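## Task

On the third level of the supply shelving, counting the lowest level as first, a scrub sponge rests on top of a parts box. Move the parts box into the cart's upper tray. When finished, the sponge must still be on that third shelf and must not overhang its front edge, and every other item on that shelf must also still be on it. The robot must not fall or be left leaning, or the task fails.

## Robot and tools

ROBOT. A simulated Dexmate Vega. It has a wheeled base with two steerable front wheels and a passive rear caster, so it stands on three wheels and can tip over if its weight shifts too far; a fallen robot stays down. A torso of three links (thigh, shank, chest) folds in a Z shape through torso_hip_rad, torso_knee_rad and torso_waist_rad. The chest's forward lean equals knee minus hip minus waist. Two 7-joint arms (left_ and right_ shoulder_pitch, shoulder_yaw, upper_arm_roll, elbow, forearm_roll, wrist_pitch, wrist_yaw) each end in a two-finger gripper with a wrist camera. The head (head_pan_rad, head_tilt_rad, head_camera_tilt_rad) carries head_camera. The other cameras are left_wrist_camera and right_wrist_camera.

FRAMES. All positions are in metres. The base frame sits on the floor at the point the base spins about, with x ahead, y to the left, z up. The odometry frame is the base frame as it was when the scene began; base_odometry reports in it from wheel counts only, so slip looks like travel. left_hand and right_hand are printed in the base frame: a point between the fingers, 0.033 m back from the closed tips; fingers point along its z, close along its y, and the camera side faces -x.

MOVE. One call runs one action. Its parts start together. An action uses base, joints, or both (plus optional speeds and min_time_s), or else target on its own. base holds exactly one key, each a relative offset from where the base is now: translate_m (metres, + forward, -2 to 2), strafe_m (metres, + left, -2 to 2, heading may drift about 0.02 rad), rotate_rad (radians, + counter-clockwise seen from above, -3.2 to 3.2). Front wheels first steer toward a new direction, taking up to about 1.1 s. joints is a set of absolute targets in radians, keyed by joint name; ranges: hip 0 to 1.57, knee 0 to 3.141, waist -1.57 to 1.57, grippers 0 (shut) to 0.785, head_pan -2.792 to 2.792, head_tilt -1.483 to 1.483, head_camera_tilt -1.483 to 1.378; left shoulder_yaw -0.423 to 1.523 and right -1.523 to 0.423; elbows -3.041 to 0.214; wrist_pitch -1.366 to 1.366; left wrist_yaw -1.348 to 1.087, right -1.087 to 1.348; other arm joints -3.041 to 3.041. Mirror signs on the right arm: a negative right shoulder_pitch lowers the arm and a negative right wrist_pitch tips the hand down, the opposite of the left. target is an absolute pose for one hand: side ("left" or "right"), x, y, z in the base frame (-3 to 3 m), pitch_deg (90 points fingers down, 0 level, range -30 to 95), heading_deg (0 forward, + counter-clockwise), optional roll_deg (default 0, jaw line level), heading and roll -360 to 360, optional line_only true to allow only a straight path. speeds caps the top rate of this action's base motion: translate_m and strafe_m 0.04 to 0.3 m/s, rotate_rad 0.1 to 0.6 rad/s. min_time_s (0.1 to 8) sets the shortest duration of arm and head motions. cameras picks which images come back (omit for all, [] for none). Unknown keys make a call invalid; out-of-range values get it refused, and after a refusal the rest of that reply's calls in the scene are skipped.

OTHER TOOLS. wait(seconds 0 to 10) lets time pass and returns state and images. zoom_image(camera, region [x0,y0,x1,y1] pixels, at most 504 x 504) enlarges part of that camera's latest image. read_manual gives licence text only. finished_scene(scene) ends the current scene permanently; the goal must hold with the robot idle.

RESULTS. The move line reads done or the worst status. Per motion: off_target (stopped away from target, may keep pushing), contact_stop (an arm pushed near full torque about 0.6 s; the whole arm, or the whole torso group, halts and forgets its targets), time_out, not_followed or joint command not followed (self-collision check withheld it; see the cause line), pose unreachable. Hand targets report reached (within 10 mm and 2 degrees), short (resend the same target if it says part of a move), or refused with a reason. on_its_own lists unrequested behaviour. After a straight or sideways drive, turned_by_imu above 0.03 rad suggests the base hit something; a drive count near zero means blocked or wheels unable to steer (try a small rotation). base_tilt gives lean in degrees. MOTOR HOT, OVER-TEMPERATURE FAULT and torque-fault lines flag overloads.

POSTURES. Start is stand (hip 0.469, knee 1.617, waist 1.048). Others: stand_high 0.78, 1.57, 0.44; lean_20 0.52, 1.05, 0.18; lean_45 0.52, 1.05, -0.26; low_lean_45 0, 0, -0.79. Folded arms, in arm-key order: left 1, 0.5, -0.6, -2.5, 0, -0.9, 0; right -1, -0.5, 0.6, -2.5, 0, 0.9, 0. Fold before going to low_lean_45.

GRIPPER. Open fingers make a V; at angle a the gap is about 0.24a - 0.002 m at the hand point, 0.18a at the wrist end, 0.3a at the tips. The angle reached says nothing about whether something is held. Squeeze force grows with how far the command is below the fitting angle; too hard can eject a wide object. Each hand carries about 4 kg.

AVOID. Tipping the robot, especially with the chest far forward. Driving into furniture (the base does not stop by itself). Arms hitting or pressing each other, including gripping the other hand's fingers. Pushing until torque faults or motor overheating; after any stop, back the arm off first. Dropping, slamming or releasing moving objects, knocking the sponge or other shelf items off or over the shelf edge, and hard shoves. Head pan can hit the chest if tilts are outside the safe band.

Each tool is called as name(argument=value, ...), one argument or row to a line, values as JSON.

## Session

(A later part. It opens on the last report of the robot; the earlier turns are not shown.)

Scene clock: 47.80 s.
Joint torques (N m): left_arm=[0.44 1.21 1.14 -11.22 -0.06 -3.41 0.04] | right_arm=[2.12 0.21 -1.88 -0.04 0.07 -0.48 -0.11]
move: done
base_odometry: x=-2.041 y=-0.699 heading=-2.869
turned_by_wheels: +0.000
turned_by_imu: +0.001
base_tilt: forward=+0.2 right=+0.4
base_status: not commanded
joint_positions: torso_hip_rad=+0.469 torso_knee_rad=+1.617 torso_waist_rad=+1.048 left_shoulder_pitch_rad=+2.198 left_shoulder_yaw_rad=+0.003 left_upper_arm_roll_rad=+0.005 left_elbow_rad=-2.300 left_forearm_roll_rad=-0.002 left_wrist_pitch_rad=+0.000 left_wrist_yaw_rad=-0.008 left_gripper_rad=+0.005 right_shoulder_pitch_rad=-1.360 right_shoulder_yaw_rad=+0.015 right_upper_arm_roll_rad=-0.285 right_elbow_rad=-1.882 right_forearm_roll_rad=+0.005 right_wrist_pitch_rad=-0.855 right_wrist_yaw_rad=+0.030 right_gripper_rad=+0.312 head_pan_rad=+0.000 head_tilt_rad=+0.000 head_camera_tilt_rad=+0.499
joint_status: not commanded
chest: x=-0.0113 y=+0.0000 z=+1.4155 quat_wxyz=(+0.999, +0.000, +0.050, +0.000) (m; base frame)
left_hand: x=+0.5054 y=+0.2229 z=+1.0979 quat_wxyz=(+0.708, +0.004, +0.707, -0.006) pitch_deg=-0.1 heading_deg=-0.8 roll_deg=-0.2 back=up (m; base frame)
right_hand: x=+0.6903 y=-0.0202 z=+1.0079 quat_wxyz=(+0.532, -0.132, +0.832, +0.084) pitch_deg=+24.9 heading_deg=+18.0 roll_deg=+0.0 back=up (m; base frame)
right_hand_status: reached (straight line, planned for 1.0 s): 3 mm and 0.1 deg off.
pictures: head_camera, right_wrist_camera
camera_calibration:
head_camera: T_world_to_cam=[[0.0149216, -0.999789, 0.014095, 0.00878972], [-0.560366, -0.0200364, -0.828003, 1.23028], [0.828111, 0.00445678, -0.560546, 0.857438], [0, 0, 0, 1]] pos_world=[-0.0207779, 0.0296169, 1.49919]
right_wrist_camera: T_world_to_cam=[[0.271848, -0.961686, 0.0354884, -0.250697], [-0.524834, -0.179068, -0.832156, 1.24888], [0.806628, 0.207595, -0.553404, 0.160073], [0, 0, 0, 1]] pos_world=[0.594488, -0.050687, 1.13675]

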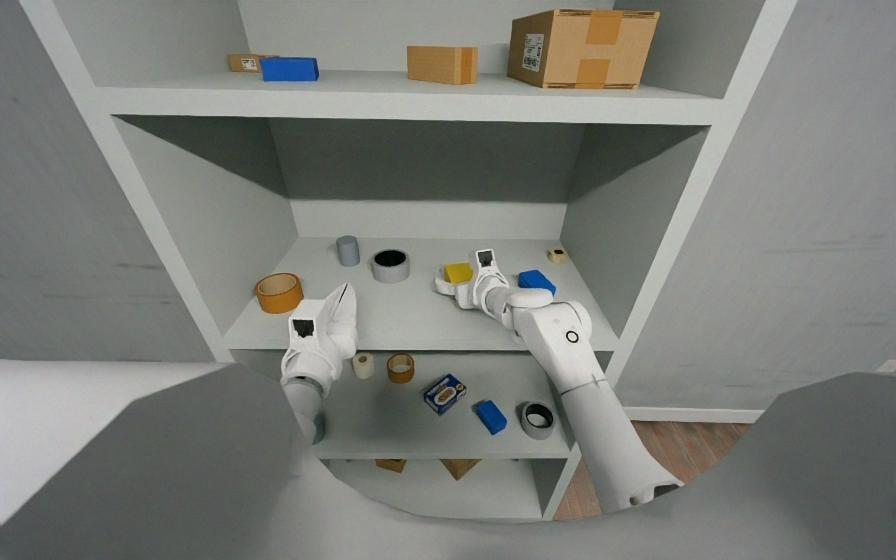

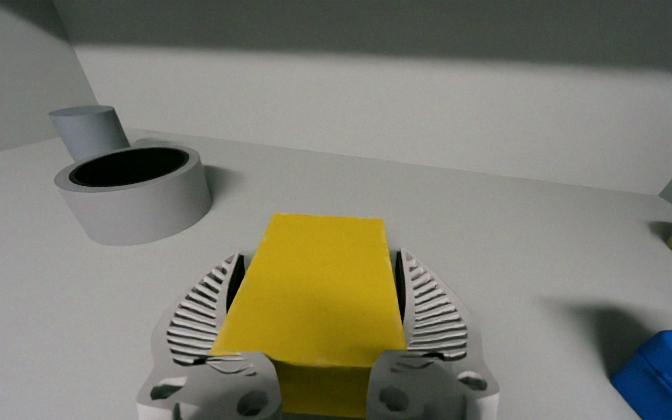

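move(
  joints={"right_gripper_rad":0.52},
  cameras=[],
)

move(
  target={"side":"right","x":0.60,"y":-0.05,"z":1.04,"pitch_deg":25,"heading_deg":18},
  cameras=[],
)

move(
  target={"side":"right","x":0.575,"y":-0.24,"z":1.065,"pitch_deg":25,"heading_deg":20},
  cameras=["head_camera","right_wrist_camera"],
)

zoom_image(
  camera="head_camera",
  region=[420, 180, 620, 360],
)

Scene clock: 49.13 s.
Joint torques (N m): left_arm=[0.39 0.17 1.28 -11.72 0.02 -3.87 0.07] | right_arm=[-2.54 -1.17 0.05 3.58 -1.19 -2.37 -1.39]
move: done
base_odometry: x=-2.041 y=-0.699 heading=-2.869
turned_by_wheels: +0.000
turned_by_imu: +0.001
base_tilt: forward=+0.1 right=+0.3
base_status: not commanded
joint_positions: torso_hip_rad=+0.469 torso_knee_rad=+1.617 torso_waist_rad=+1.048 left_shoulder_pitch_rad=+2.198 left_shoulder_yaw_rad=+0.003 left_upper_arm_roll_rad=+0.005 left_elbow_rad=-2.300 left_forearm_roll_rad=-0.002 left_wrist_pitch_rad=+0.000 left_wrist_yaw_rad=-0.008 left_gripper_rad=+0.005 right_shoulder_pitch_rad=-1.361 right_shoulder_yaw_rad=+0.015 right_upper_arm_roll_rad=-0.286 right_elbow_rad=-1.879 right_forearm_roll_rad=+0.005 right_wrist_pitch_rad=-0.850 right_wrist_yaw_rad=+0.030 right_gripper_rad=+0.520 head_pan_rad=+0.000 head_tilt_rad=+0.000 head_camera_tilt_rad=+0.499
joint_status: all done
chest: x=-0.0115 y=+0.0000 z=+1.4155 quat_wxyz=(+0.999, +0.000, +0.050, +0.000) (m; base frame)
left_hand: x=+0.5052 y=+0.2229 z=+1.0980 quat_wxyz=(+0.708, +0.004, +0.706, -0.006) pitch_deg=-0.1 heading_deg=-0.8 roll_deg=-0.2 back=up (m; base frame)
right_hand: x=+0.6902 y=-0.0196 z=+1.0073 quat_wxyz=(+0.532, -0.132, +0.832, +0.085) pitch_deg=+24.8 heading_deg=+18.0 roll_deg=+0.0 back=up (m; base frame)
pictures: none
No camera images: "cameras" was empty.

Scene clock: 52.33 s.
Joint torques (N m): left_arm=[1.09 0.33 1.13 -11.55 -0.13 -3.57 0.1] | right_arm=[4.37 0.57 3.49 -13.96 0.53 3.58 0.47]
move: done
base_odometry: x=-2.041 y=-0.699 heading=-2.869
turned_by_wheels: +0.000
turned_by_imu: +0.001
base_tilt: forward=+0.2 right=+0.3
base_status: not commanded
joint_positions: torso_hip_rad=+0.469 torso_knee_rad=+1.617 torso_waist_rad=+1.048 left_shoulder_pitch_rad=+2.198 left_shoulder_yaw_rad=+0.003 left_upper_arm_roll_rad=+0.005 left_elbow_rad=-2.300 left_forearm_roll_rad=-0.002 left_wrist_pitch_rad=+0.000 left_wrist_yaw_rad=-0.008 left_gripper_rad=+0.005 right_shoulder_pitch_rad=-1.589 right_shoulder_yaw_rad=-0.057 right_upper_arm_roll_rad=-0.264 right_elbow_rad=-2.304 right_forearm_roll_rad=+0.005 right_wrist_pitch_rad=-1.041 right_wrist_yaw_rad=+0.047 right_gripper_rad=+0.520 head_pan_rad=+0.000 head_tilt_rad=+0.000 head_camera_tilt_rad=+0.499
joint_status: not commanded
chest: x=-0.0112 y=+0.0000 z=+1.4155 quat_wxyz=(+0.999, +0.000, +0.050, +0.000) (m; base frame)
left_hand: x=+0.5054 y=+0.2229 z=+1.0978 quat_wxyz=(+0.708, +0.004, +0.707, -0.006) pitch_deg=-0.1 heading_deg=-0.8 roll_deg=-0.2 back=up (m; base frame)
right_hand: x=+0.6014 y=-0.0495 z=+1.0388 quat_wxyz=(+0.530, -0.132, +0.833, +0.084) pitch_deg=+25.1 heading_deg=+18.0 roll_deg=+0.0 back=up (m; base frame)
right_hand_status: reached (straight line, planned for 1.7 s): 2 mm and 0.1 deg off.
pictures: none
No camera images: "cameras" was empty.

Scene clock: 55.93 s.
Joint torques (N m): left_arm=[0.61 0.68 1.07 -11.26 -0.05 -3.26 0.14] | right_arm=[3.58 -5.27 6.35 -8.26 0.45 3.21 0.27]
move: done
base_odometry: x=-2.041 y=-0.699 heading=-2.869
turned_by_wheels: +0.000
turned_by_imu: +0.001
base_tilt: forward=+0.1 right=+0.3
base_status: not commanded
joint_positions: torso_hip_rad=+0.469 torso_knee_rad=+1.617 torso_waist_rad=+1.048 left_shoulder_pitch_rad=+2.198 left_shoulder_yaw_rad=+0.003 left_upper_arm_roll_rad=+0.005 left_elbow_rad=-2.300 left_forearm_roll_rad=-0.002 left_wrist_pitch_rad=+0.000 left_wrist_yaw_rad=-0.008 left_gripper_rad=+0.005 right_shoulder_pitch_rad=-1.704 right_shoulder_yaw_rad=-0.315 right_upper_arm_roll_rad=+0.277 right_elbow_rad=-2.375 right_forearm_roll_rad=+0.210 right_wrist_pitch_rad=-1.014 right_wrist_yaw_rad=+0.470 right_gripper_rad=+0.520 head_pan_rad=+0.000 head_tilt_rad=+0.000 head_camera_tilt_rad=+0.499
joint_status: not commanded
chest: x=-0.0112 y=+0.0000 z=+1.4155 quat_wxyz=(+0.999, +0.000, +0.050, +0.000) (m; base frame)
left_hand: x=+0.5054 y=+0.2229 z=+1.0978 quat_wxyz=(+0.708, +0.004, +0.707, -0.006) pitch_deg=-0.1 heading_deg=-0.8 roll_deg=-0.2 back=up (m; base frame)
right_hand: x=+0.5753 y=-0.2381 z=+1.0642 quat_wxyz=(+0.529, -0.146, +0.831, +0.093) pitch_deg=+25.0 heading_deg=+20.0 roll_deg=+0.0 back=up (m; base frame)
right_hand_status: reached (straight line, planned for 2.0 s): 2 mm and 0.1 deg off.
pictures: head_camera, right_wrist_camera
camera_calibration:
head_camera: T_world_to_cam=[[0.0149235, -0.999789, 0.0140933, 0.0087907], [-0.560481, -0.0200368, -0.827925, 1.23022], [0.828033, 0.00445652, -0.560662, 0.857527], [0, 0, 0, 1]] pos_world=[-0.0206784, 0.0296169, 1.49919]
right_wrist_camera: T_world_to_cam=[[0.305253, -0.951628, 0.0349983, -0.447336], [-0.520725, -0.197578, -0.830547, 1.18784], [0.797287, 0.235302, -0.555848, 0.343873], [0, 0, 0, 1]] pos_world=[0.480922, -0.271921, 1.19335]

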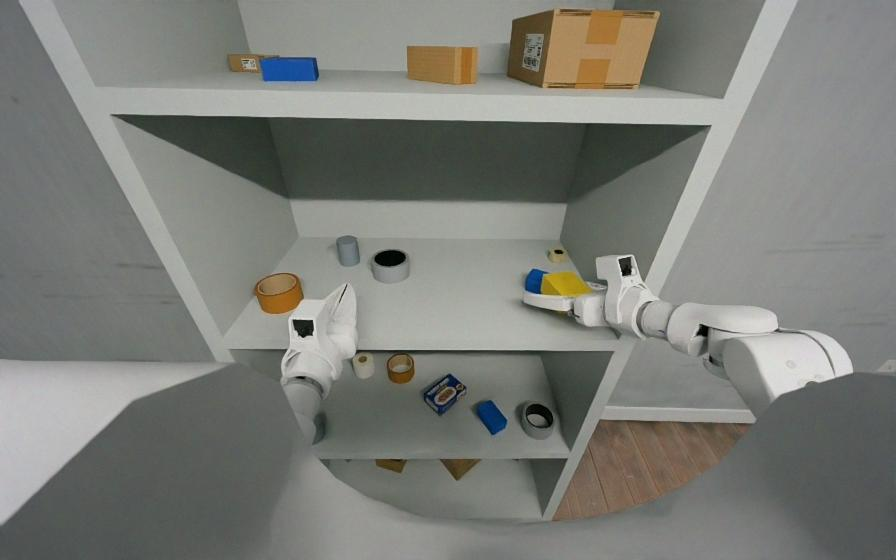

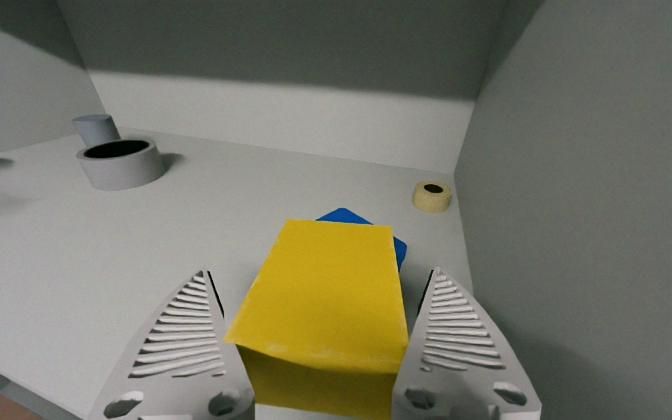

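Scaled by 2.520 from the camera's 896x560 image, which has a finer 960x600 frame.

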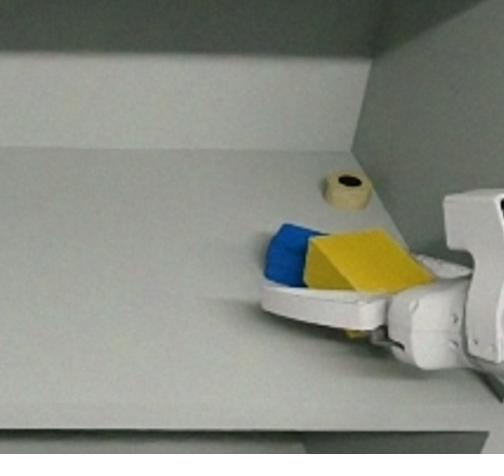

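move(
  joints={"right_gripper_rad":0.26},
  cameras=[],
)

move(
  target={"side":"right","x":0.66,"y":-0.02,"z":1.05,"pitch_deg":25,"heading_deg":18},
  cameras=["right_wrist_camera"],
)

move(
  target={"side":"right","x":0.67,"y":-0.02,"z":1.01,"pitch_deg":25,"heading_deg":18},
  cameras=["right_wrist_camera"],
)

move(
  joints={"right_gripper_rad":0.76},
  cameras=["right_wrist_camera"],
)

Scene clock: 57.70 s.
Joint torques (N m): left_arm=[-0.43 0.43 1.05 -11.91 -0.07 -3.9 -0.02] | right_arm=[3.55 -7.18 6.54 -7.95 0.44 3.72 0.26]
move: off_target
base_odometry: x=-2.041 y=-0.699 heading=-2.869
turned_by_wheels: +0.000
turned_by_imu: +0.000
base_tilt: forward=+0.2 right=+0.3
base_status: not commanded
joint_positions: torso_hip_rad=+0.469 torso_knee_rad=+1.617 torso_waist_rad=+1.048 left_shoulder_pitch_rad=+2.198 left_shoulder_yaw_rad=+0.003 left_upper_arm_roll_rad=+0.005 left_elbow_rad=-2.300 left_forearm_roll_rad=-0.002 left_wrist_pitch_rad=+0.000 left_wrist_yaw_rad=-0.008 left_gripper_rad=+0.005 right_shoulder_pitch_rad=-1.705 right_shoulder_yaw_rad=-0.318 right_upper_arm_roll_rad=+0.282 right_elbow_rad=-2.375 right_forearm_roll_rad=+0.211 right_wrist_pitch_rad=-1.014 right_wrist_yaw_rad=+0.474 right_gripper_rad=+0.302 head_pan_rad=+0.000 head_tilt_rad=+0.000 head_camera_tilt_rad=+0.499
joint_status: right_gripper_rad off_target (ended at +0.302, target +0.260)
chest: x=-0.0112 y=+0.0000 z=+1.4155 quat_wxyz=(+0.999, +0.000, +0.050, +0.000) (m; base frame)
left_hand: x=+0.5054 y=+0.2229 z=+1.0978 quat_wxyz=(+0.708, +0.004, +0.707, -0.006) pitch_deg=-0.1 heading_deg=-0.8 roll_deg=-0.2 back=up (m; base frame)
right_hand: x=+0.5750 y=-0.2398 z=+1.0648 quat_wxyz=(+0.529, -0.146, +0.831, +0.093) pitch_deg=+25.0 heading_deg=+20.0 roll_deg=+0.0 back=up (m; base frame)
pictures: none
No camera images: "cameras" was empty.

Scene clock: 61.43 s.
Joint torques (N m): left_arm=[0.42 -0.6 1.21 -11.19 -0.1 -3.68 0.16] | right_arm=[18.26 4.84 -1.97 -8.96 -0.13 3.68 -0.28]
move: done
base_odometry: x=-2.041 y=-0.699 heading=-2.869
turned_by_wheels: +0.000
turned_by_imu: +0.001
base_tilt: forward=+0.2 right=+0.3
base_status: not commanded
joint_positions: torso_hip_rad=+0.469 torso_knee_rad=+1.617 torso_waist_rad=+1.048 left_shoulder_pitch_rad=+2.198 left_shoulder_yaw_rad=+0.003 left_upper_arm_roll_rad=+0.005 left_elbow_rad=-2.300 left_forearm_roll_rad=-0.002 left_wrist_pitch_rad=+0.000 left_wrist_yaw_rad=-0.008 left_gripper_rad=+0.005 right_shoulder_pitch_rad=-1.400 right_shoulder_yaw_rad=+0.007 right_upper_arm_roll_rad=-0.295 right_elbow_rad=-2.104 right_forearm_roll_rad=+0.011 right_wrist_pitch_rad=-1.041 right_wrist_yaw_rad=+0.014 right_gripper_rad=+0.302 head_pan_rad=+0.000 head_tilt_rad=+0.000 head_camera_tilt_rad=+0.499
joint_status: not commanded
chest: x=-0.0112 y=+0.0000 z=+1.4155 quat_wxyz=(+0.999, +0.000, +0.050, +0.000) (m; base frame)
left_hand: x=+0.5054 y=+0.2229 z=+1.0978 quat_wxyz=(+0.708, +0.004, +0.707, -0.006) pitch_deg=-0.1 heading_deg=-0.8 roll_deg=-0.2 back=up (m; base frame)
right_hand: x=+0.6591 y=-0.0230 z=+1.0491 quat_wxyz=(+0.530, -0.131, +0.833, +0.084) pitch_deg=+25.1 heading_deg=+18.0 roll_deg=+0.1 back=up (m; base frame)
right_hand_status: reached (straight line, planned for 2.2 s): 3 mm and 0.1 deg off.
pictures: right_wrist_camera
camera_calibration:
right_wrist_camera: T_world_to_cam=[[0.271785, -0.961745, 0.034353, -0.245151], [-0.527972, -0.178857, -0.830214, 1.26638], [0.804598, 0.207502, -0.556385, 0.213091], [0, 0, 0, 1]] pos_world=[0.563791, -0.0534869, 1.17835]

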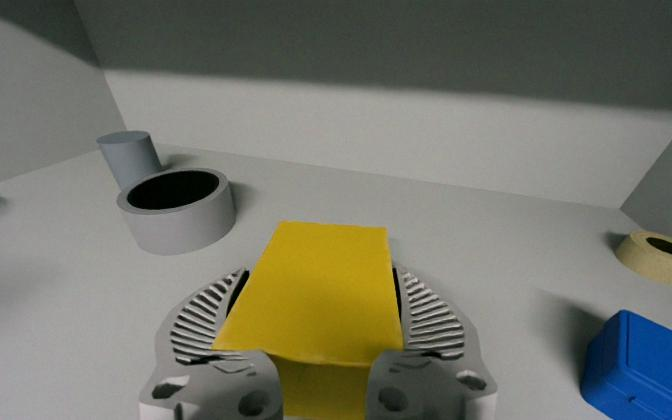

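Scene clock: 63.57 s.
Joint torques (N m): left_arm=[-0.24 0.95 1.19 -11.29 -0.01 -3.8 0.06] | right_arm=[1.99 1.31 -1.82 -3.26 -0.07 0.78 0.27]
move: done
base_odometry: x=-2.041 y=-0.699 heading=-2.869
turned_by_wheels: +0.000
turned_by_imu: +0.001
base_tilt: forward=+0.1 right=+0.4
base_status: not commanded
joint_positions: torso_hip_rad=+0.469 torso_knee_rad=+1.617 torso_waist_rad=+1.048 left_shoulder_pitch_rad=+2.198 left_shoulder_yaw_rad=+0.003 left_upper_arm_roll_rad=+0.005 left_elbow_rad=-2.300 left_forearm_roll_rad=-0.002 left_wrist_pitch_rad=+0.000 left_wrist_yaw_rad=-0.008 left_gripper_rad=+0.005 right_shoulder_pitch_rad=-1.412 right_shoulder_yaw_rad=+0.001 right_upper_arm_roll_rad=-0.297 right_elbow_rad=-1.972 right_forearm_roll_rad=+0.011 right_wrist_pitch_rad=-0.893 right_wrist_yaw_rad=+0.014 right_gripper_rad=+0.302 head_pan_rad=+0.000 head_tilt_rad=+0.000 head_camera_tilt_rad=+0.499
joint_status: not commanded
chest: x=-0.0112 y=+0.0000 z=+1.4155 quat_wxyz=(+0.999, +0.000, +0.050, +0.000) (m; base frame)
left_hand: x=+0.5054 y=+0.2229 z=+1.0978 quat_wxyz=(+0.708, +0.004, +0.707, -0.006) pitch_deg=-0.1 heading_deg=-0.8 roll_deg=-0.2 back=up (m; base frame)
right_hand: x=+0.6700 y=-0.0203 z=+1.0120 quat_wxyz=(+0.531, -0.132, +0.833, +0.084) pitch_deg=+24.9 heading_deg=+18.0 roll_deg=+0.0 back=up (m; base frame)
right_hand_status: reached (straight line, planned for 0.8 s): 2 mm and 0.1 deg off.
pictures: right_wrist_camera
camera_calibration:
right_wrist_camera: T_world_to_cam=[[0.271823, -0.961694, 0.035436, -0.245354], [-0.525803, -0.179257, -0.831503, 1.24159], [0.806004, 0.20739, -0.554389, 0.180319], [0, 0, 0, 1]] pos_world=[0.574189, -0.0507867, 1.14105]

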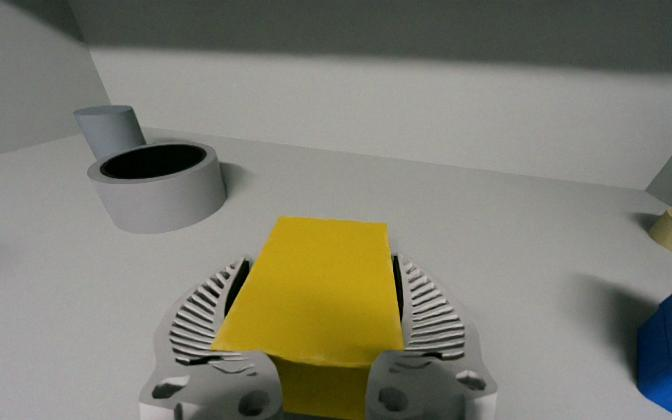

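Scene clock: 64.67 s.
Joint torques (N m): left_arm=[-0.22 0.83 1.2 -11.57 -0.02 -3.56 0] | right_arm=[8.48 0.57 -1.76 -7.16 -0.08 2.83 0.27]
move: done
base_odometry: x=-2.041 y=-0.699 heading=-2.869
turned_by_wheels: +0.000
turned_by_imu: +0.000
base_tilt: forward=+0.1 right=+0.3
base_status: not commanded
joint_positions: torso_hip_rad=+0.469 torso_knee_rad=+1.617 torso_waist_rad=+1.048 left_shoulder_pitch_rad=+2.198 left_shoulder_yaw_rad=+0.003 left_upper_arm_roll_rad=+0.005 left_elbow_rad=-2.300 left_forearm_roll_rad=-0.002 left_wrist_pitch_rad=+0.000 left_wrist_yaw_rad=-0.008 left_gripper_rad=+0.005 right_shoulder_pitch_rad=-1.413 right_shoulder_yaw_rad=+0.001 right_upper_arm_roll_rad=-0.297 right_elbow_rad=-1.967 right_forearm_roll_rad=+0.011 right_wrist_pitch_rad=-0.888 right_wrist_yaw_rad=+0.014 right_gripper_rad=+0.760 head_pan_rad=+0.000 head_tilt_rad=+0.000 head_camera_tilt_rad=+0.499
joint_status: all done
chest: x=-0.0112 y=+0.0000 z=+1.4155 quat_wxyz=(+0.999, +0.000, +0.050, +0.000) (m; base frame)
left_hand: x=+0.5054 y=+0.2229 z=+1.0978 quat_wxyz=(+0.708, +0.004, +0.707, -0.006) pitch_deg=-0.1 heading_deg=-0.8 roll_deg=-0.2 back=up (m; base frame)
right_hand: x=+0.6700 y=-0.0202 z=+1.0102 quat_wxyz=(+0.531, -0.132, +0.833, +0.084) pitch_deg=+25.0 heading_deg=+18.0 roll_deg=+0.0 back=up (m; base frame)
pictures: right_wrist_camera
camera_calibration:
right_wrist_camera: T_world_to_cam=[[0.271859, -0.961682, 0.0354893, -0.245356], [-0.526671, -0.179548, -0.830891, 1.24006], [0.805425, 0.207194, -0.555302, 0.180422], [0, 0, 0, 1]] pos_world=[0.57449, -0.0506864, 1.13925]

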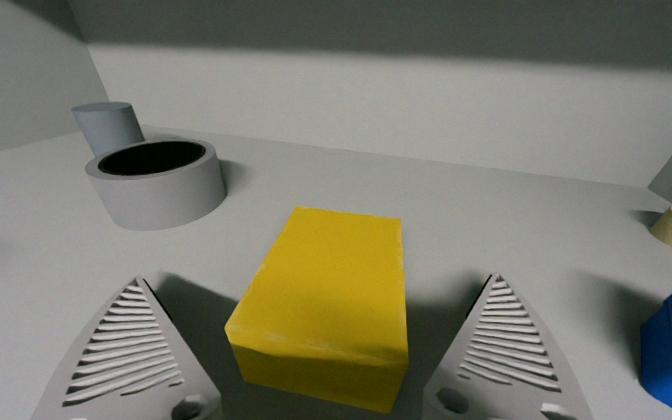

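move(
  target={"side":"right","x":0.585,"y":-0.048,"z":1.05,"pitch_deg":25,"heading_deg":18},
  cameras=["right_wrist_camera"],
)

move(
  target={"side":"right","x":0.585,"y":-0.235,"z":1.065,"pitch_deg":28,"heading_deg":18},
  cameras=["head_camera","right_wrist_camera"],
)

zoom_image(
  camera="head_camera",
  region=[420, 180, 620, 360],
)

Scene clock: 68.37 s.
Joint torques (N m): left_arm=[-0.08 -0.52 1.13 -11.64 -0.01 -3.7 0.22] | right_arm=[4.54 -0.13 4.35 -13.51 0.01 3.54 0.16]
move: done
base_odometry: x=-2.041 y=-0.699 heading=-2.869
turned_by_wheels: +0.000
turned_by_imu: +0.001
base_tilt: forward=+0.2 right=+0.4
base_status: not commanded
joint_positions: torso_hip_rad=+0.469 torso_knee_rad=+1.617 torso_waist_rad=+1.048 left_shoulder_pitch_rad=+2.198 left_shoulder_yaw_rad=+0.003 left_upper_arm_roll_rad=+0.005 left_elbow_rad=-2.300 left_forearm_roll_rad=-0.002 left_wrist_pitch_rad=+0.000 left_wrist_yaw_rad=-0.008 left_gripper_rad=+0.005 right_shoulder_pitch_rad=-1.616 right_shoulder_yaw_rad=-0.063 right_upper_arm_roll_rad=-0.277 right_elbow_rad=-2.375 right_forearm_roll_rad=+0.011 right_wrist_pitch_rad=-1.084 right_wrist_yaw_rad=+0.027 right_gripper_rad=+0.760 head_pan_rad=+0.000 head_tilt_rad=+0.000 head_camera_tilt_rad=+0.499
joint_status: not commanded
chest: x=-0.0112 y=+0.0000 z=+1.4155 quat_wxyz=(+0.999, +0.000, +0.050, +0.000) (m; base frame)
left_hand: x=+0.5054 y=+0.2229 z=+1.0978 quat_wxyz=(+0.708, +0.004, +0.707, -0.006) pitch_deg=-0.1 heading_deg=-0.8 roll_deg=-0.2 back=up (m; base frame)
right_hand: x=+0.5861 y=-0.0475 z=+1.0490 quat_wxyz=(+0.530, -0.132, +0.833, +0.084) pitch_deg=+25.0 heading_deg=+18.0 roll_deg=+0.0 back=up (m; base frame)
right_hand_status: reached (straight line, planned for 1.6 s): 2 mm and 0.0 deg off.
pictures: right_wrist_camera
camera_calibration:
right_wrist_camera: T_world_to_cam=[[0.272427, -0.961523, 0.0354526, -0.250408], [-0.527105, -0.179966, -0.830525, 1.22313], [0.80495, 0.20757, -0.555851, 0.27622], [0, 0, 0, 1]] pos_world=[0.490591, -0.0779868, 1.17825]

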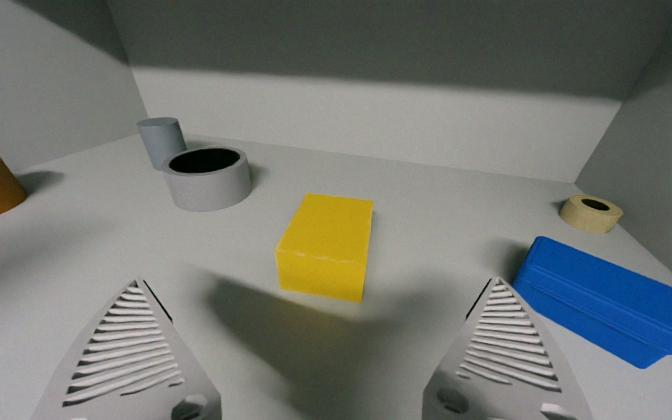

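Scene clock: 71.83 s.
Joint torques (N m): left_arm=[0.6 -0.09 1.22 -11.27 0 -2.99 0.15] | right_arm=[15.16 -5.93 5.26 -7.89 0.28 2.64 0.09]
move: done
base_odometry: x=-2.041 y=-0.699 heading=-2.869
turned_by_wheels: +0.000
turned_by_imu: +0.001
base_tilt: forward=+0.1 right=+0.3
base_status: not commanded
joint_positions: torso_hip_rad=+0.469 torso_knee_rad=+1.617 torso_waist_rad=+1.048 left_shoulder_pitch_rad=+2.198 left_shoulder_yaw_rad=+0.003 left_upper_arm_roll_rad=+0.005 left_elbow_rad=-2.300 left_forearm_roll_rad=-0.002 left_wrist_pitch_rad=+0.000 left_wrist_yaw_rad=-0.008 left_gripper_rad=+0.005 right_shoulder_pitch_rad=-1.617 right_shoulder_yaw_rad=-0.309 right_upper_arm_roll_rad=+0.221 right_elbow_rad=-2.395 right_forearm_roll_rad=+0.190 right_wrist_pitch_rad=-1.164 right_wrist_yaw_rad=+0.412 right_gripper_rad=+0.760 head_pan_rad=+0.000 head_tilt_rad=+0.000 head_camera_tilt_rad=+0.499
joint_status: not commanded
chest: x=-0.0112 y=+0.0000 z=+1.4155 quat_wxyz=(+0.999, +0.000, +0.050, +0.000) (m; base frame)
left_hand: x=+0.5054 y=+0.2229 z=+1.0978 quat_wxyz=(+0.708, +0.004, +0.707, -0.006) pitch_deg=-0.1 heading_deg=-0.8 roll_deg=-0.2 back=up (m; base frame)
right_hand: x=+0.5849 y=-0.2329 z=+1.0640 quat_wxyz=(+0.508, -0.134, +0.847, +0.081) pitch_deg=+28.0 heading_deg=+18.0 roll_deg=+0.0 back=up (m; base frame)
right_hand_status: reached (straight line, planned for 1.9 s): 2 mm and 0.0 deg off.
pictures: head_camera, right_wrist_camera
camera_calibration:
head_camera: T_world_to_cam=[[0.0149235, -0.999789, 0.0140933, 0.0087907], [-0.560481, -0.0200368, -0.827925, 1.23022], [0.828033, 0.00445652, -0.560662, 0.857527], [0, 0, 0, 1]] pos_world=[-0.0206784, 0.0296169, 1.49919]
right_wrist_camera: T_world_to_cam=[[0.274239, -0.960944, 0.0371306, -0.431564], [-0.567715, -0.192941, -0.800296, 1.19007], [0.776204, 0.198393, -0.598454, 0.38396], [0, 0, 0, 1]] pos_world=[0.49594, -0.261271, 1.19821]

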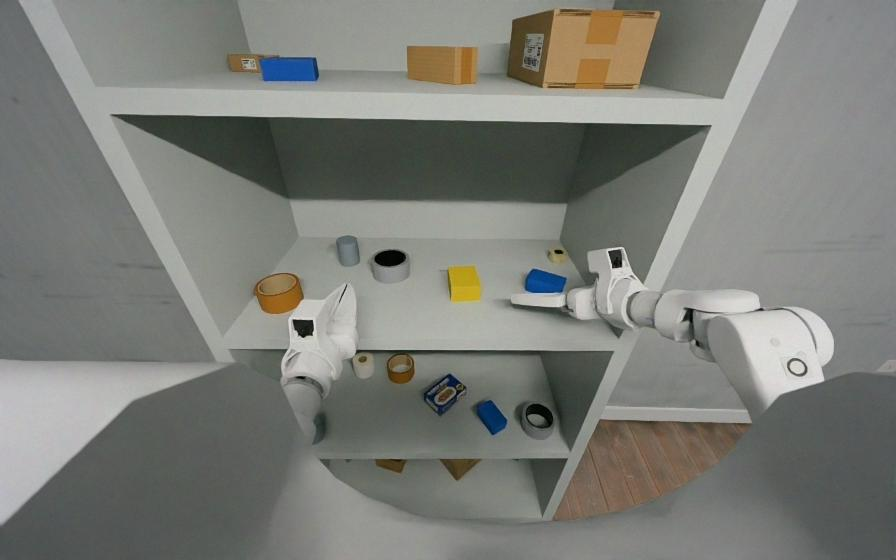

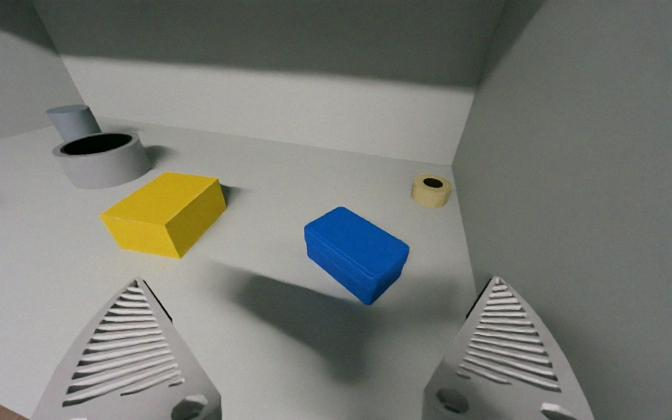

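Scaled by 2.520 from the camera's 896x560 image, which has a finer 960x600 frame.

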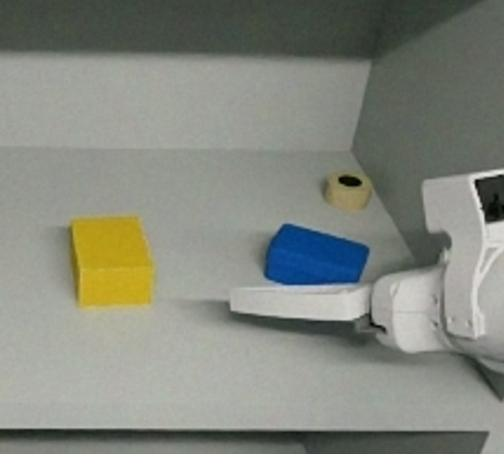

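move(
  target={"side":"right","x":0.70,"y":-0.236,"z":1.006,"pitch_deg":27,"heading_deg":24},
  cameras=["right_wrist_camera"],
)

move(
  joints={"right_gripper_rad":0.2},
  cameras=["right_wrist_camera","head_camera"],
)

Scene clock: 77.33 s.
Joint torques (N m): left_arm=[-0.24 0.3 1.3 -11.81 -0.16 -3.97 0.18] | right_arm=[32.05 -16.24 11.31 7.31 -3.48 2.92 -3.69]
move: done
base_odometry: x=-2.041 y=-0.699 heading=-2.869
turned_by_wheels: -0.001
turned_by_imu: +0.000
base_tilt: forward=+0.1 right=+0.2
base_status: not commanded
joint_positions: torso_hip_rad=+0.470 torso_knee_rad=+1.616 torso_waist_rad=+1.048 left_shoulder_pitch_rad=+2.198 left_shoulder_yaw_rad=+0.003 left_upper_arm_roll_rad=+0.005 left_elbow_rad=-2.300 left_forearm_roll_rad=-0.002 left_wrist_pitch_rad=+0.000 left_wrist_yaw_rad=-0.008 left_gripper_rad=+0.005 right_shoulder_pitch_rad=-1.331 right_shoulder_yaw_rad=-0.399 right_upper_arm_roll_rad=+0.060 right_elbow_rad=-1.765 right_forearm_roll_rad=+0.165 right_wrist_pitch_rad=-0.766 right_wrist_yaw_rad=+0.532 right_gripper_rad=+0.760 head_pan_rad=+0.000 head_tilt_rad=+0.000 head_camera_tilt_rad=+0.499
joint_status: not commanded
chest: x=-0.0127 y=+0.0000 z=+1.4155 quat_wxyz=(+0.999, +0.000, +0.049, +0.000) (m; base frame)
left_hand: x=+0.5044 y=+0.2229 z=+1.0988 quat_wxyz=(+0.708, +0.004, +0.706, -0.006) pitch_deg=-0.2 heading_deg=-0.8 roll_deg=-0.2 back=up (m; base frame)
right_hand: x=+0.6978 y=-0.2340 z=+1.0075 quat_wxyz=(+0.512, -0.178, +0.833, +0.110) pitch_deg=+26.9 heading_deg=+24.2 roll_deg=+0.1 back=up (m; base frame)
right_hand_status: reached (straight line, planned for 2.3 s): 3 mm and 0.2 deg off.
pictures: right_wrist_camera
camera_calibration:
right_wrist_camera: T_world_to_cam=[[0.37459, -0.926524, 0.0351674, -0.521552], [-0.529567, -0.244928, -0.812139, 1.18199], [0.761079, 0.285595, -0.582404, 0.277488], [0, 0, 0, 1]] pos_world=[0.61012, -0.272978, 1.13989]

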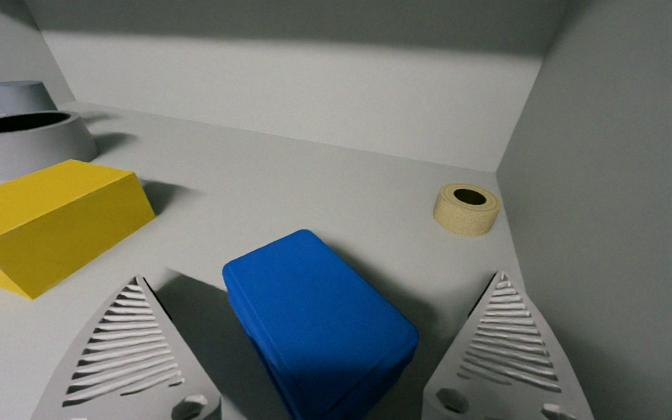

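Scene clock: 78.50 s.
Joint torques (N m): left_arm=[-1.2 0.03 1.15 -11.87 -0.12 -3.23 0.11] | right_arm=[32.53 -18.13 13.98 6.88 -5 2.09 -4.84]
move: done
base_odometry: x=-2.041 y=-0.699 heading=-2.869
turned_by_wheels: +0.000
turned_by_imu: +0.000
base_tilt: forward=+0.1 right=+0.2
base_status: not commanded
joint_positions: torso_hip_rad=+0.470 torso_knee_rad=+1.616 torso_waist_rad=+1.048 left_shoulder_pitch_rad=+2.198 left_shoulder_yaw_rad=+0.003 left_upper_arm_roll_rad=+0.005 left_elbow_rad=-2.300 left_forearm_roll_rad=-0.002 left_wrist_pitch_rad=+0.000 left_wrist_yaw_rad=-0.008 left_gripper_rad=+0.005 right_shoulder_pitch_rad=-1.329 right_shoulder_yaw_rad=-0.399 right_upper_arm_roll_rad=+0.059 right_elbow_rad=-1.761 right_forearm_roll_rad=+0.165 right_wrist_pitch_rad=-0.763 right_wrist_yaw_rad=+0.533 right_gripper_rad=+0.200 head_pan_rad=+0.000 head_tilt_rad=+0.000 head_camera_tilt_rad=+0.499
joint_status: all done
chest: x=-0.0128 y=+0.0000 z=+1.4155 quat_wxyz=(+0.999, +0.000, +0.049, +0.000) (m; base frame)
left_hand: x=+0.5044 y=+0.2229 z=+1.0988 quat_wxyz=(+0.708, +0.004, +0.706, -0.006) pitch_deg=-0.2 heading_deg=-0.8 roll_deg=-0.2 back=up (m; base frame)
right_hand: x=+0.6983 y=-0.2337 z=+1.0074 quat_wxyz=(+0.512, -0.178, +0.833, +0.111) pitch_deg=+26.9 heading_deg=+24.3 roll_deg=+0.1 back=up (m; base frame)
pictures: head_camera, right_wrist_camera
camera_calibration:
head_camera: T_world_to_cam=[[0.0148971, -0.999789, 0.0141193, 0.0087765], [-0.558987, -0.0200355, -0.828934, 1.23084], [0.829042, 0.00445616, -0.559168, 0.856852], [0, 0, 0, 1]] pos_world=[-0.022471, 0.0296169, 1.49929]
right_wrist_camera: T_world_to_cam=[[0.37563, -0.926119, 0.0347198, -0.521527], [-0.529069, -0.245046, -0.812427, 1.18208], [0.760912, 0.286803, -0.582028, 0.277012], [0, 0, 0, 1]] pos_world=[0.610521, -0.27278, 1.13969]

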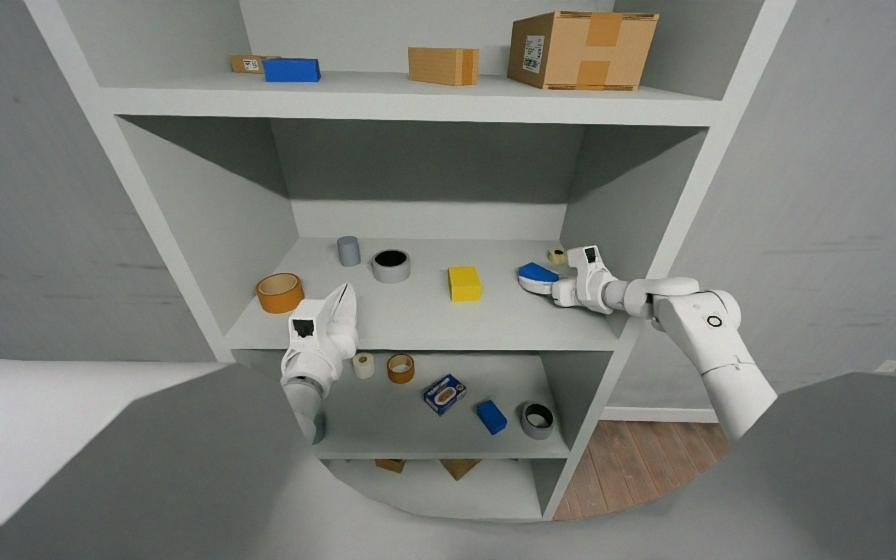

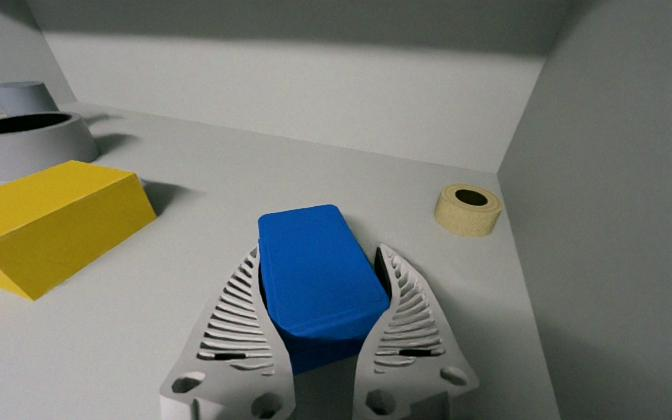

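move(
  target={"side":"right","x":0.69,"y":-0.225,"z":1.06,"pitch_deg":27,"heading_deg":22},
  cameras=["right_wrist_camera"],
)

move(
  base={"translate_m": -0.45},
  joints={"right_gripper_rad":0.15},
  cameras=["right_wrist_camera"],
)

Scene clock: 81.33 s.
Joint torques (N m): left_arm=[1.31 0.74 1.25 -11.35 -0.13 -3.29 0.13] | right_arm=[21.25 -1.12 7.46 -12.12 0.63 3.38 -0.37]
move: done
base_odometry: x=-2.041 y=-0.699 heading=-2.869
turned_by_wheels: +0.000
turned_by_imu: +0.002
base_tilt: forward=+0.1 right=+0.3
base_status: not commanded
joint_positions: torso_hip_rad=+0.469 torso_knee_rad=+1.617 torso_waist_rad=+1.048 left_shoulder_pitch_rad=+2.198 left_shoulder_yaw_rad=+0.003 left_upper_arm_roll_rad=+0.005 left_elbow_rad=-2.300 left_forearm_roll_rad=-0.002 left_wrist_pitch_rad=+0.000 left_wrist_yaw_rad=-0.008 left_gripper_rad=+0.005 right_shoulder_pitch_rad=-1.314 right_shoulder_yaw_rad=-0.380 right_upper_arm_roll_rad=+0.080 right_elbow_rad=-1.956 right_forearm_roll_rad=+0.178 right_wrist_pitch_rad=-0.984 right_wrist_yaw_rad=+0.478 right_gripper_rad=+0.200 head_pan_rad=+0.000 head_tilt_rad=+0.000 head_camera_tilt_rad=+0.499
joint_status: not commanded
chest: x=-0.0112 y=+0.0000 z=+1.4155 quat_wxyz=(+0.999, +0.000, +0.050, +0.000) (m; base frame)
left_hand: x=+0.5055 y=+0.2229 z=+1.0978 quat_wxyz=(+0.708, +0.004, +0.707, -0.006) pitch_deg=-0.1 heading_deg=-0.8 roll_deg=-0.2 back=up (m; base frame)
right_hand: x=+0.6910 y=-0.2251 z=+1.0566 quat_wxyz=(+0.512, -0.163, +0.838, +0.100) pitch_deg=+27.2 heading_deg=+22.1 roll_deg=+0.1 back=up (m; base frame)
right_hand_status: reached (straight line, planned for 1.0 s): 4 mm and 0.2 deg off.
pictures: right_wrist_camera
camera_calibration:
right_wrist_camera: T_world_to_cam=[[0.34091, -0.939419, 0.03568, -0.492592], [-0.541619, -0.227289, -0.809314, 1.2297], [0.768394, 0.256578, -0.586292, 0.301233], [0, 0, 0, 1]] pos_world=[0.60249, -0.260543, 1.1894]

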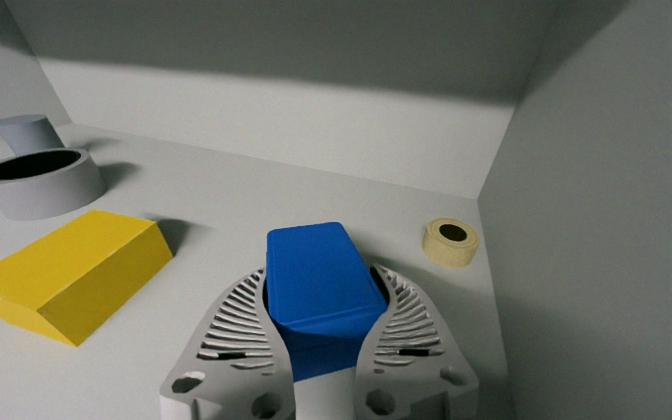

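Scene clock: 84.67 s.
Joint torques (N m): left_arm=[-0.62 -0.59 1.23 -11.37 0 -3.47 0.19] | right_arm=[19.79 -4.62 7.21 -11.96 0.26 3.01 -0.58]
move: done
base_odometry: x=-1.608 y=-0.579 heading=-2.868
turned_by_wheels: +0.001
turned_by_imu: +0.005
base_tilt: forward=+0.1 right=+0.3
base_status: done
joint_positions: torso_hip_rad=+0.469 torso_knee_rad=+1.617 torso_waist_rad=+1.048 left_shoulder_pitch_rad=+2.198 left_shoulder_yaw_rad=+0.003 left_upper_arm_roll_rad=+0.005 left_elbow_rad=-2.300 left_forearm_roll_rad=-0.002 left_wrist_pitch_rad=+0.000 left_wrist_yaw_rad=-0.008 left_gripper_rad=+0.005 right_shoulder_pitch_rad=-1.313 right_shoulder_yaw_rad=-0.379 right_upper_arm_roll_rad=+0.080 right_elbow_rad=-1.961 right_forearm_roll_rad=+0.178 right_wrist_pitch_rad=-0.990 right_wrist_yaw_rad=+0.476 right_gripper_rad=+0.150 head_pan_rad=+0.000 head_tilt_rad=+0.000 head_camera_tilt_rad=+0.499
joint_status: all done
chest: x=-0.0110 y=+0.0000 z=+1.4155 quat_wxyz=(+0.999, +0.000, +0.050, +0.000) (m; base frame)
left_hand: x=+0.5055 y=+0.2229 z=+1.0977 quat_wxyz=(+0.707, +0.004, +0.707, -0.006) pitch_deg=-0.1 heading_deg=-0.8 roll_deg=-0.2 back=up (m; base frame)
right_hand: x=+0.6908 y=-0.2249 z=+1.0577 quat_wxyz=(+0.511, -0.163, +0.838, +0.100) pitch_deg=+27.2 heading_deg=+22.0 roll_deg=+0.1 back=up (m; base frame)
pictures: right_wrist_camera
camera_calibration:
right_wrist_camera: T_world_to_cam=[[0.340127, -0.939702, 0.0356854, -0.491858], [-0.541988, -0.226902, -0.809175, 1.23073], [0.768481, 0.255881, -0.586483, 0.302085], [0, 0, 0, 1]] pos_world=[0.602189, -0.260243, 1.1906]

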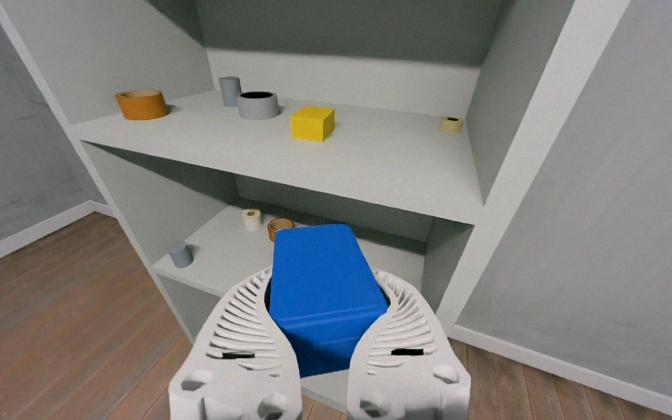

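move(
  base={"rotate_rad": -2.3},
  joints={"torso_hip_rad":0,"torso_knee_rad":0.7,"torso_waist_rad":0.35,"right_shoulder_pitch_rad":-1.233,"right_shoulder_yaw_rad":0,"right_upper_arm_roll_rad":0,"right_elbow_rad":-2.441,"right_forearm_roll_rad":0,"right_wrist_pitch_rad":-1.208,"right_wrist_yaw_rad":0,"head_camera_tilt_rad":0.25},
  cameras=["head_camera","right_wrist_camera"],
)

Scene clock: 90.87 s.
Joint torques (N m): left_arm=[3.94 0.05 1.12 -11.62 -0.15 -3.49 0.2] | right_arm=[18.01 1.88 -1.74 -12.67 -0.16 4.12 -0.19]
move: done
base_odometry: x=-1.607 y=-0.579 heading=+1.118
turned_by_wheels: -2.298
turned_by_imu: -2.231
base_tilt: forward=+0.1 right=+0.3
base_status: done
joint_positions: torso_hip_rad=+0.001 torso_knee_rad=+0.700 torso_waist_rad=+0.350 left_shoulder_pitch_rad=+2.198 left_shoulder_yaw_rad=+0.003 left_upper_arm_roll_rad=+0.005 left_elbow_rad=-2.300 left_forearm_roll_rad=-0.002 left_wrist_pitch_rad=+0.000 left_wrist_yaw_rad=-0.008 left_gripper_rad=+0.005 right_shoulder_pitch_rad=-1.233 right_shoulder_yaw_rad=+0.000 right_upper_arm_roll_rad=+0.000 right_elbow_rad=-2.440 right_forearm_roll_rad=+0.000 right_wrist_pitch_rad=-1.208 right_wrist_yaw_rad=+0.000 right_gripper_rad=+0.150 head_pan_rad=+0.000 head_tilt_rad=+0.000 head_camera_tilt_rad=+0.251
joint_status: all done
chest: x=+0.0090 y=+0.0000 z=+1.1608 quat_wxyz=(+0.985, +0.000, +0.174, +0.000) (m; base frame)
left_hand: x=+0.4313 y=+0.2229 z=+0.7255 quat_wxyz=(+0.614, +0.003, +0.789, -0.007) pitch_deg=+14.2 heading_deg=-0.8 roll_deg=-0.4 back=up (m; base frame)
right_hand: x=+0.6604 y=-0.2296 z=+0.8795 quat_wxyz=(+0.573, +0.000, +0.820, +0.000) pitch_deg=+20.1 heading_deg=+0.0 roll_deg=+0.0 back=up (m; base frame)
pictures: head_camera, right_wrist_camera
camera_calibration:
head_camera: T_world_to_cam=[[0.0149315, -0.999789, 0.0140831, 0.0116112], [-0.56101, -0.0200356, -0.827567, 1.0526], [0.827675, 0.00445604, -0.561191, 0.691485], [0, 0, 0, 1]] pos_world=[0.0180189, 0.0296169, 1.25898]
right_wrist_camera: T_world_to_cam=[[-0.0412493, -0.998633, 0.032091, -0.238232], [-0.483103, -0.00817994, -0.875525, 1.13866], [0.874591, -0.0516181, -0.482106, -0.0104326], [0, 0, 0, 1]] pos_world=[0.549388, -0.229131, 0.999542]

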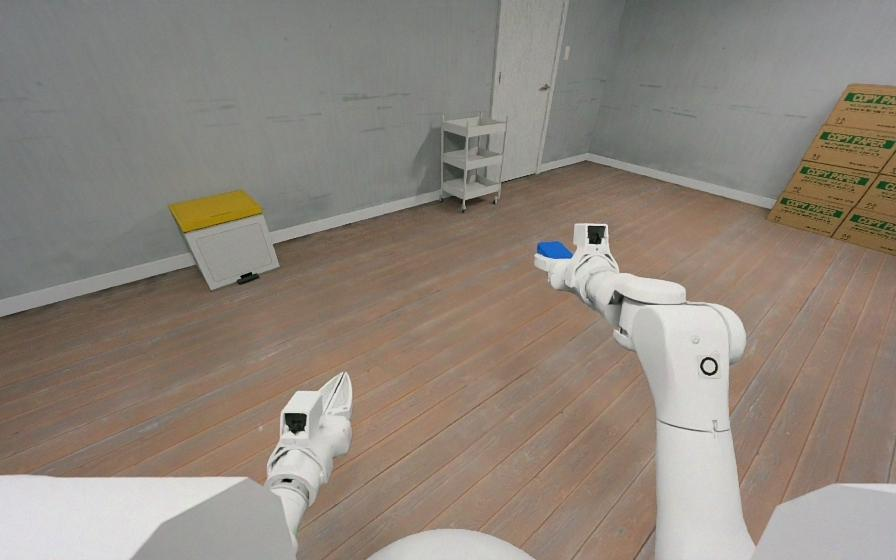

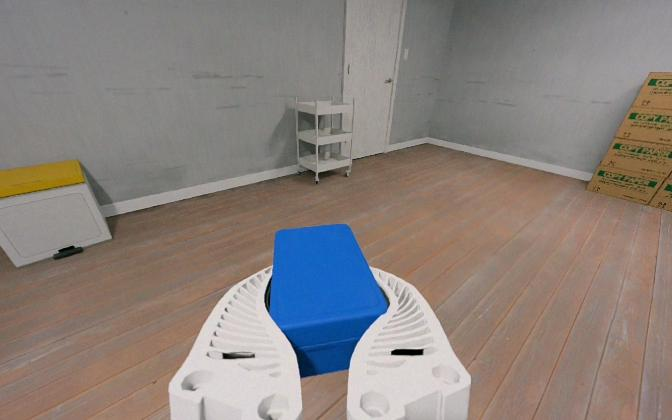

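move(
  base={"translate_m": 2.15},
  joints={"head_camera_tilt_rad":0.55},
  cameras=["head_camera"],
)

"base": translate_m = 2.15 is out of range: |translate_m| is at most 2
Scene clock: 91.40 s.
Joint torques (N m): left_arm=[4.83 0.02 1.15 -10.38 -0.08 -3.81 0.02] | right_arm=[17.54 1.72 -1.96 -12.59 -0.14 3.73 -0.41]
base_odometry: x=-1.607 y=-0.579 heading=+1.118
turned_by_wheels: +0.000
turned_by_imu: +0.000
base_tilt: forward=+0.1 right=+0.3
base_status: done
joint_positions: torso_hip_rad=+0.001 torso_knee_rad=+0.700 torso_waist_rad=+0.350 left_shoulder_pitch_rad=+2.198 left_shoulder_yaw_rad=+0.003 left_upper_arm_roll_rad=+0.005 left_elbow_rad=-2.300 left_forearm_roll_rad=-0.002 left_wrist_pitch_rad=+0.000 left_wrist_yaw_rad=-0.008 left_gripper_rad=+0.005 right_shoulder_pitch_rad=-1.233 right_shoulder_yaw_rad=+0.000 right_upper_arm_roll_rad=+0.000 right_elbow_rad=-2.440 right_forearm_roll_rad=+0.000 right_wrist_pitch_rad=-1.208 right_wrist_yaw_rad=+0.000 right_gripper_rad=+0.150 head_pan_rad=+0.000 head_tilt_rad=+0.000 head_camera_tilt_rad=+0.251
joint_status: all done
chest: x=+0.0090 y=+0.0000 z=+1.1608 quat_wxyz=(+0.985, +0.000, +0.174, +0.000) (m; base frame)
left_hand: x=+0.4313 y=+0.2229 z=+0.7255 quat_wxyz=(+0.614, +0.003, +0.789, -0.007) pitch_deg=+14.2 heading_deg=-0.8 roll_deg=-0.4 back=up (m; base frame)
right_hand: x=+0.6604 y=-0.2296 z=+0.8795 quat_wxyz=(+0.573, +0.000, +0.820, +0.000) pitch_deg=+20.1 heading_deg=+0.0 roll_deg=+0.0 back=up (m; base frame)
pictures: none

move(
  base={"translate_m": 2.0},
  joints={"head_camera_tilt_rad":0.55},
  cameras=["head_camera"],
)

Scene clock: 100.20 s.
Joint torques (N m): left_arm=[5.04 0.39 0.97 -11.1 -0.13 -3.91 -0.01] | right_arm=[15.68 0.31 -1.21 -11.03 0.12 3.09 -0.5]
move: done
base_odometry: x=-0.727 y=+1.217 heading=+1.117
turned_by_wheels: -0.001
turned_by_imu: -0.009
base_tilt: forward=+0.2 right=+0.3
base_status: done
joint_positions: torso_hip_rad=+0.001 torso_knee_rad=+0.700 torso_waist_rad=+0.350 left_shoulder_pitch_rad=+2.198 left_shoulder_yaw_rad=+0.003 left_upper_arm_roll_rad=+0.005 left_elbow_rad=-2.300 left_forearm_roll_rad=-0.002 left_wrist_pitch_rad=+0.000 left_wrist_yaw_rad=-0.008 left_gripper_rad=+0.005 right_shoulder_pitch_rad=-1.233 right_shoulder_yaw_rad=+0.000 right_upper_arm_roll_rad=+0.000 right_elbow_rad=-2.440 right_forearm_roll_rad=+0.000 right_wrist_pitch_rad=-1.208 right_wrist_yaw_rad=+0.000 right_gripper_rad=+0.150 head_pan_rad=+0.000 head_tilt_rad=+0.000 head_camera_tilt_rad=+0.549
joint_status: all done
chest: x=+0.0090 y=+0.0000 z=+1.1608 quat_wxyz=(+0.985, +0.000, +0.174, +0.000) (m; base frame)
left_hand: x=+0.4313 y=+0.2229 z=+0.7255 quat_wxyz=(+0.614, +0.003, +0.789, -0.007) pitch_deg=+14.2 heading_deg=-0.8 roll_deg=-0.4 back=up (m; base frame)
right_hand: x=+0.6604 y=-0.2296 z=+0.8795 quat_wxyz=(+0.573, +0.000, +0.820, +0.000) pitch_deg=+20.1 heading_deg=+0.0 roll_deg=+0.0 back=up (m; base frame)
pictures: head_camera
camera_calibration:
head_camera: T_world_to_cam=[[0.0184139, -0.999789, 0.00906925, 0.0179766], [-0.779591, -0.0200366, -0.625968, 0.793537], [0.626018, 0.00445619, -0.779796, 0.95501], [0, 0, 0, 1]] pos_world=[0.0204503, 0.0296169, 1.24128]

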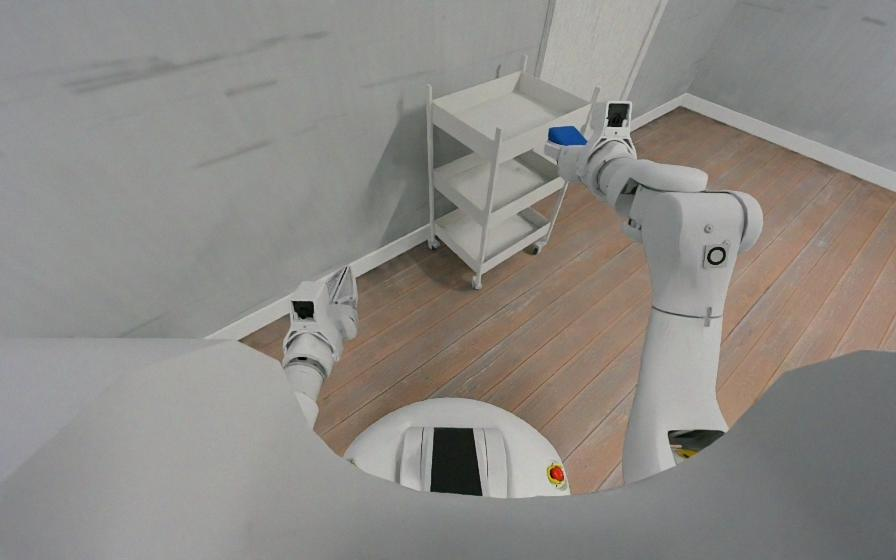

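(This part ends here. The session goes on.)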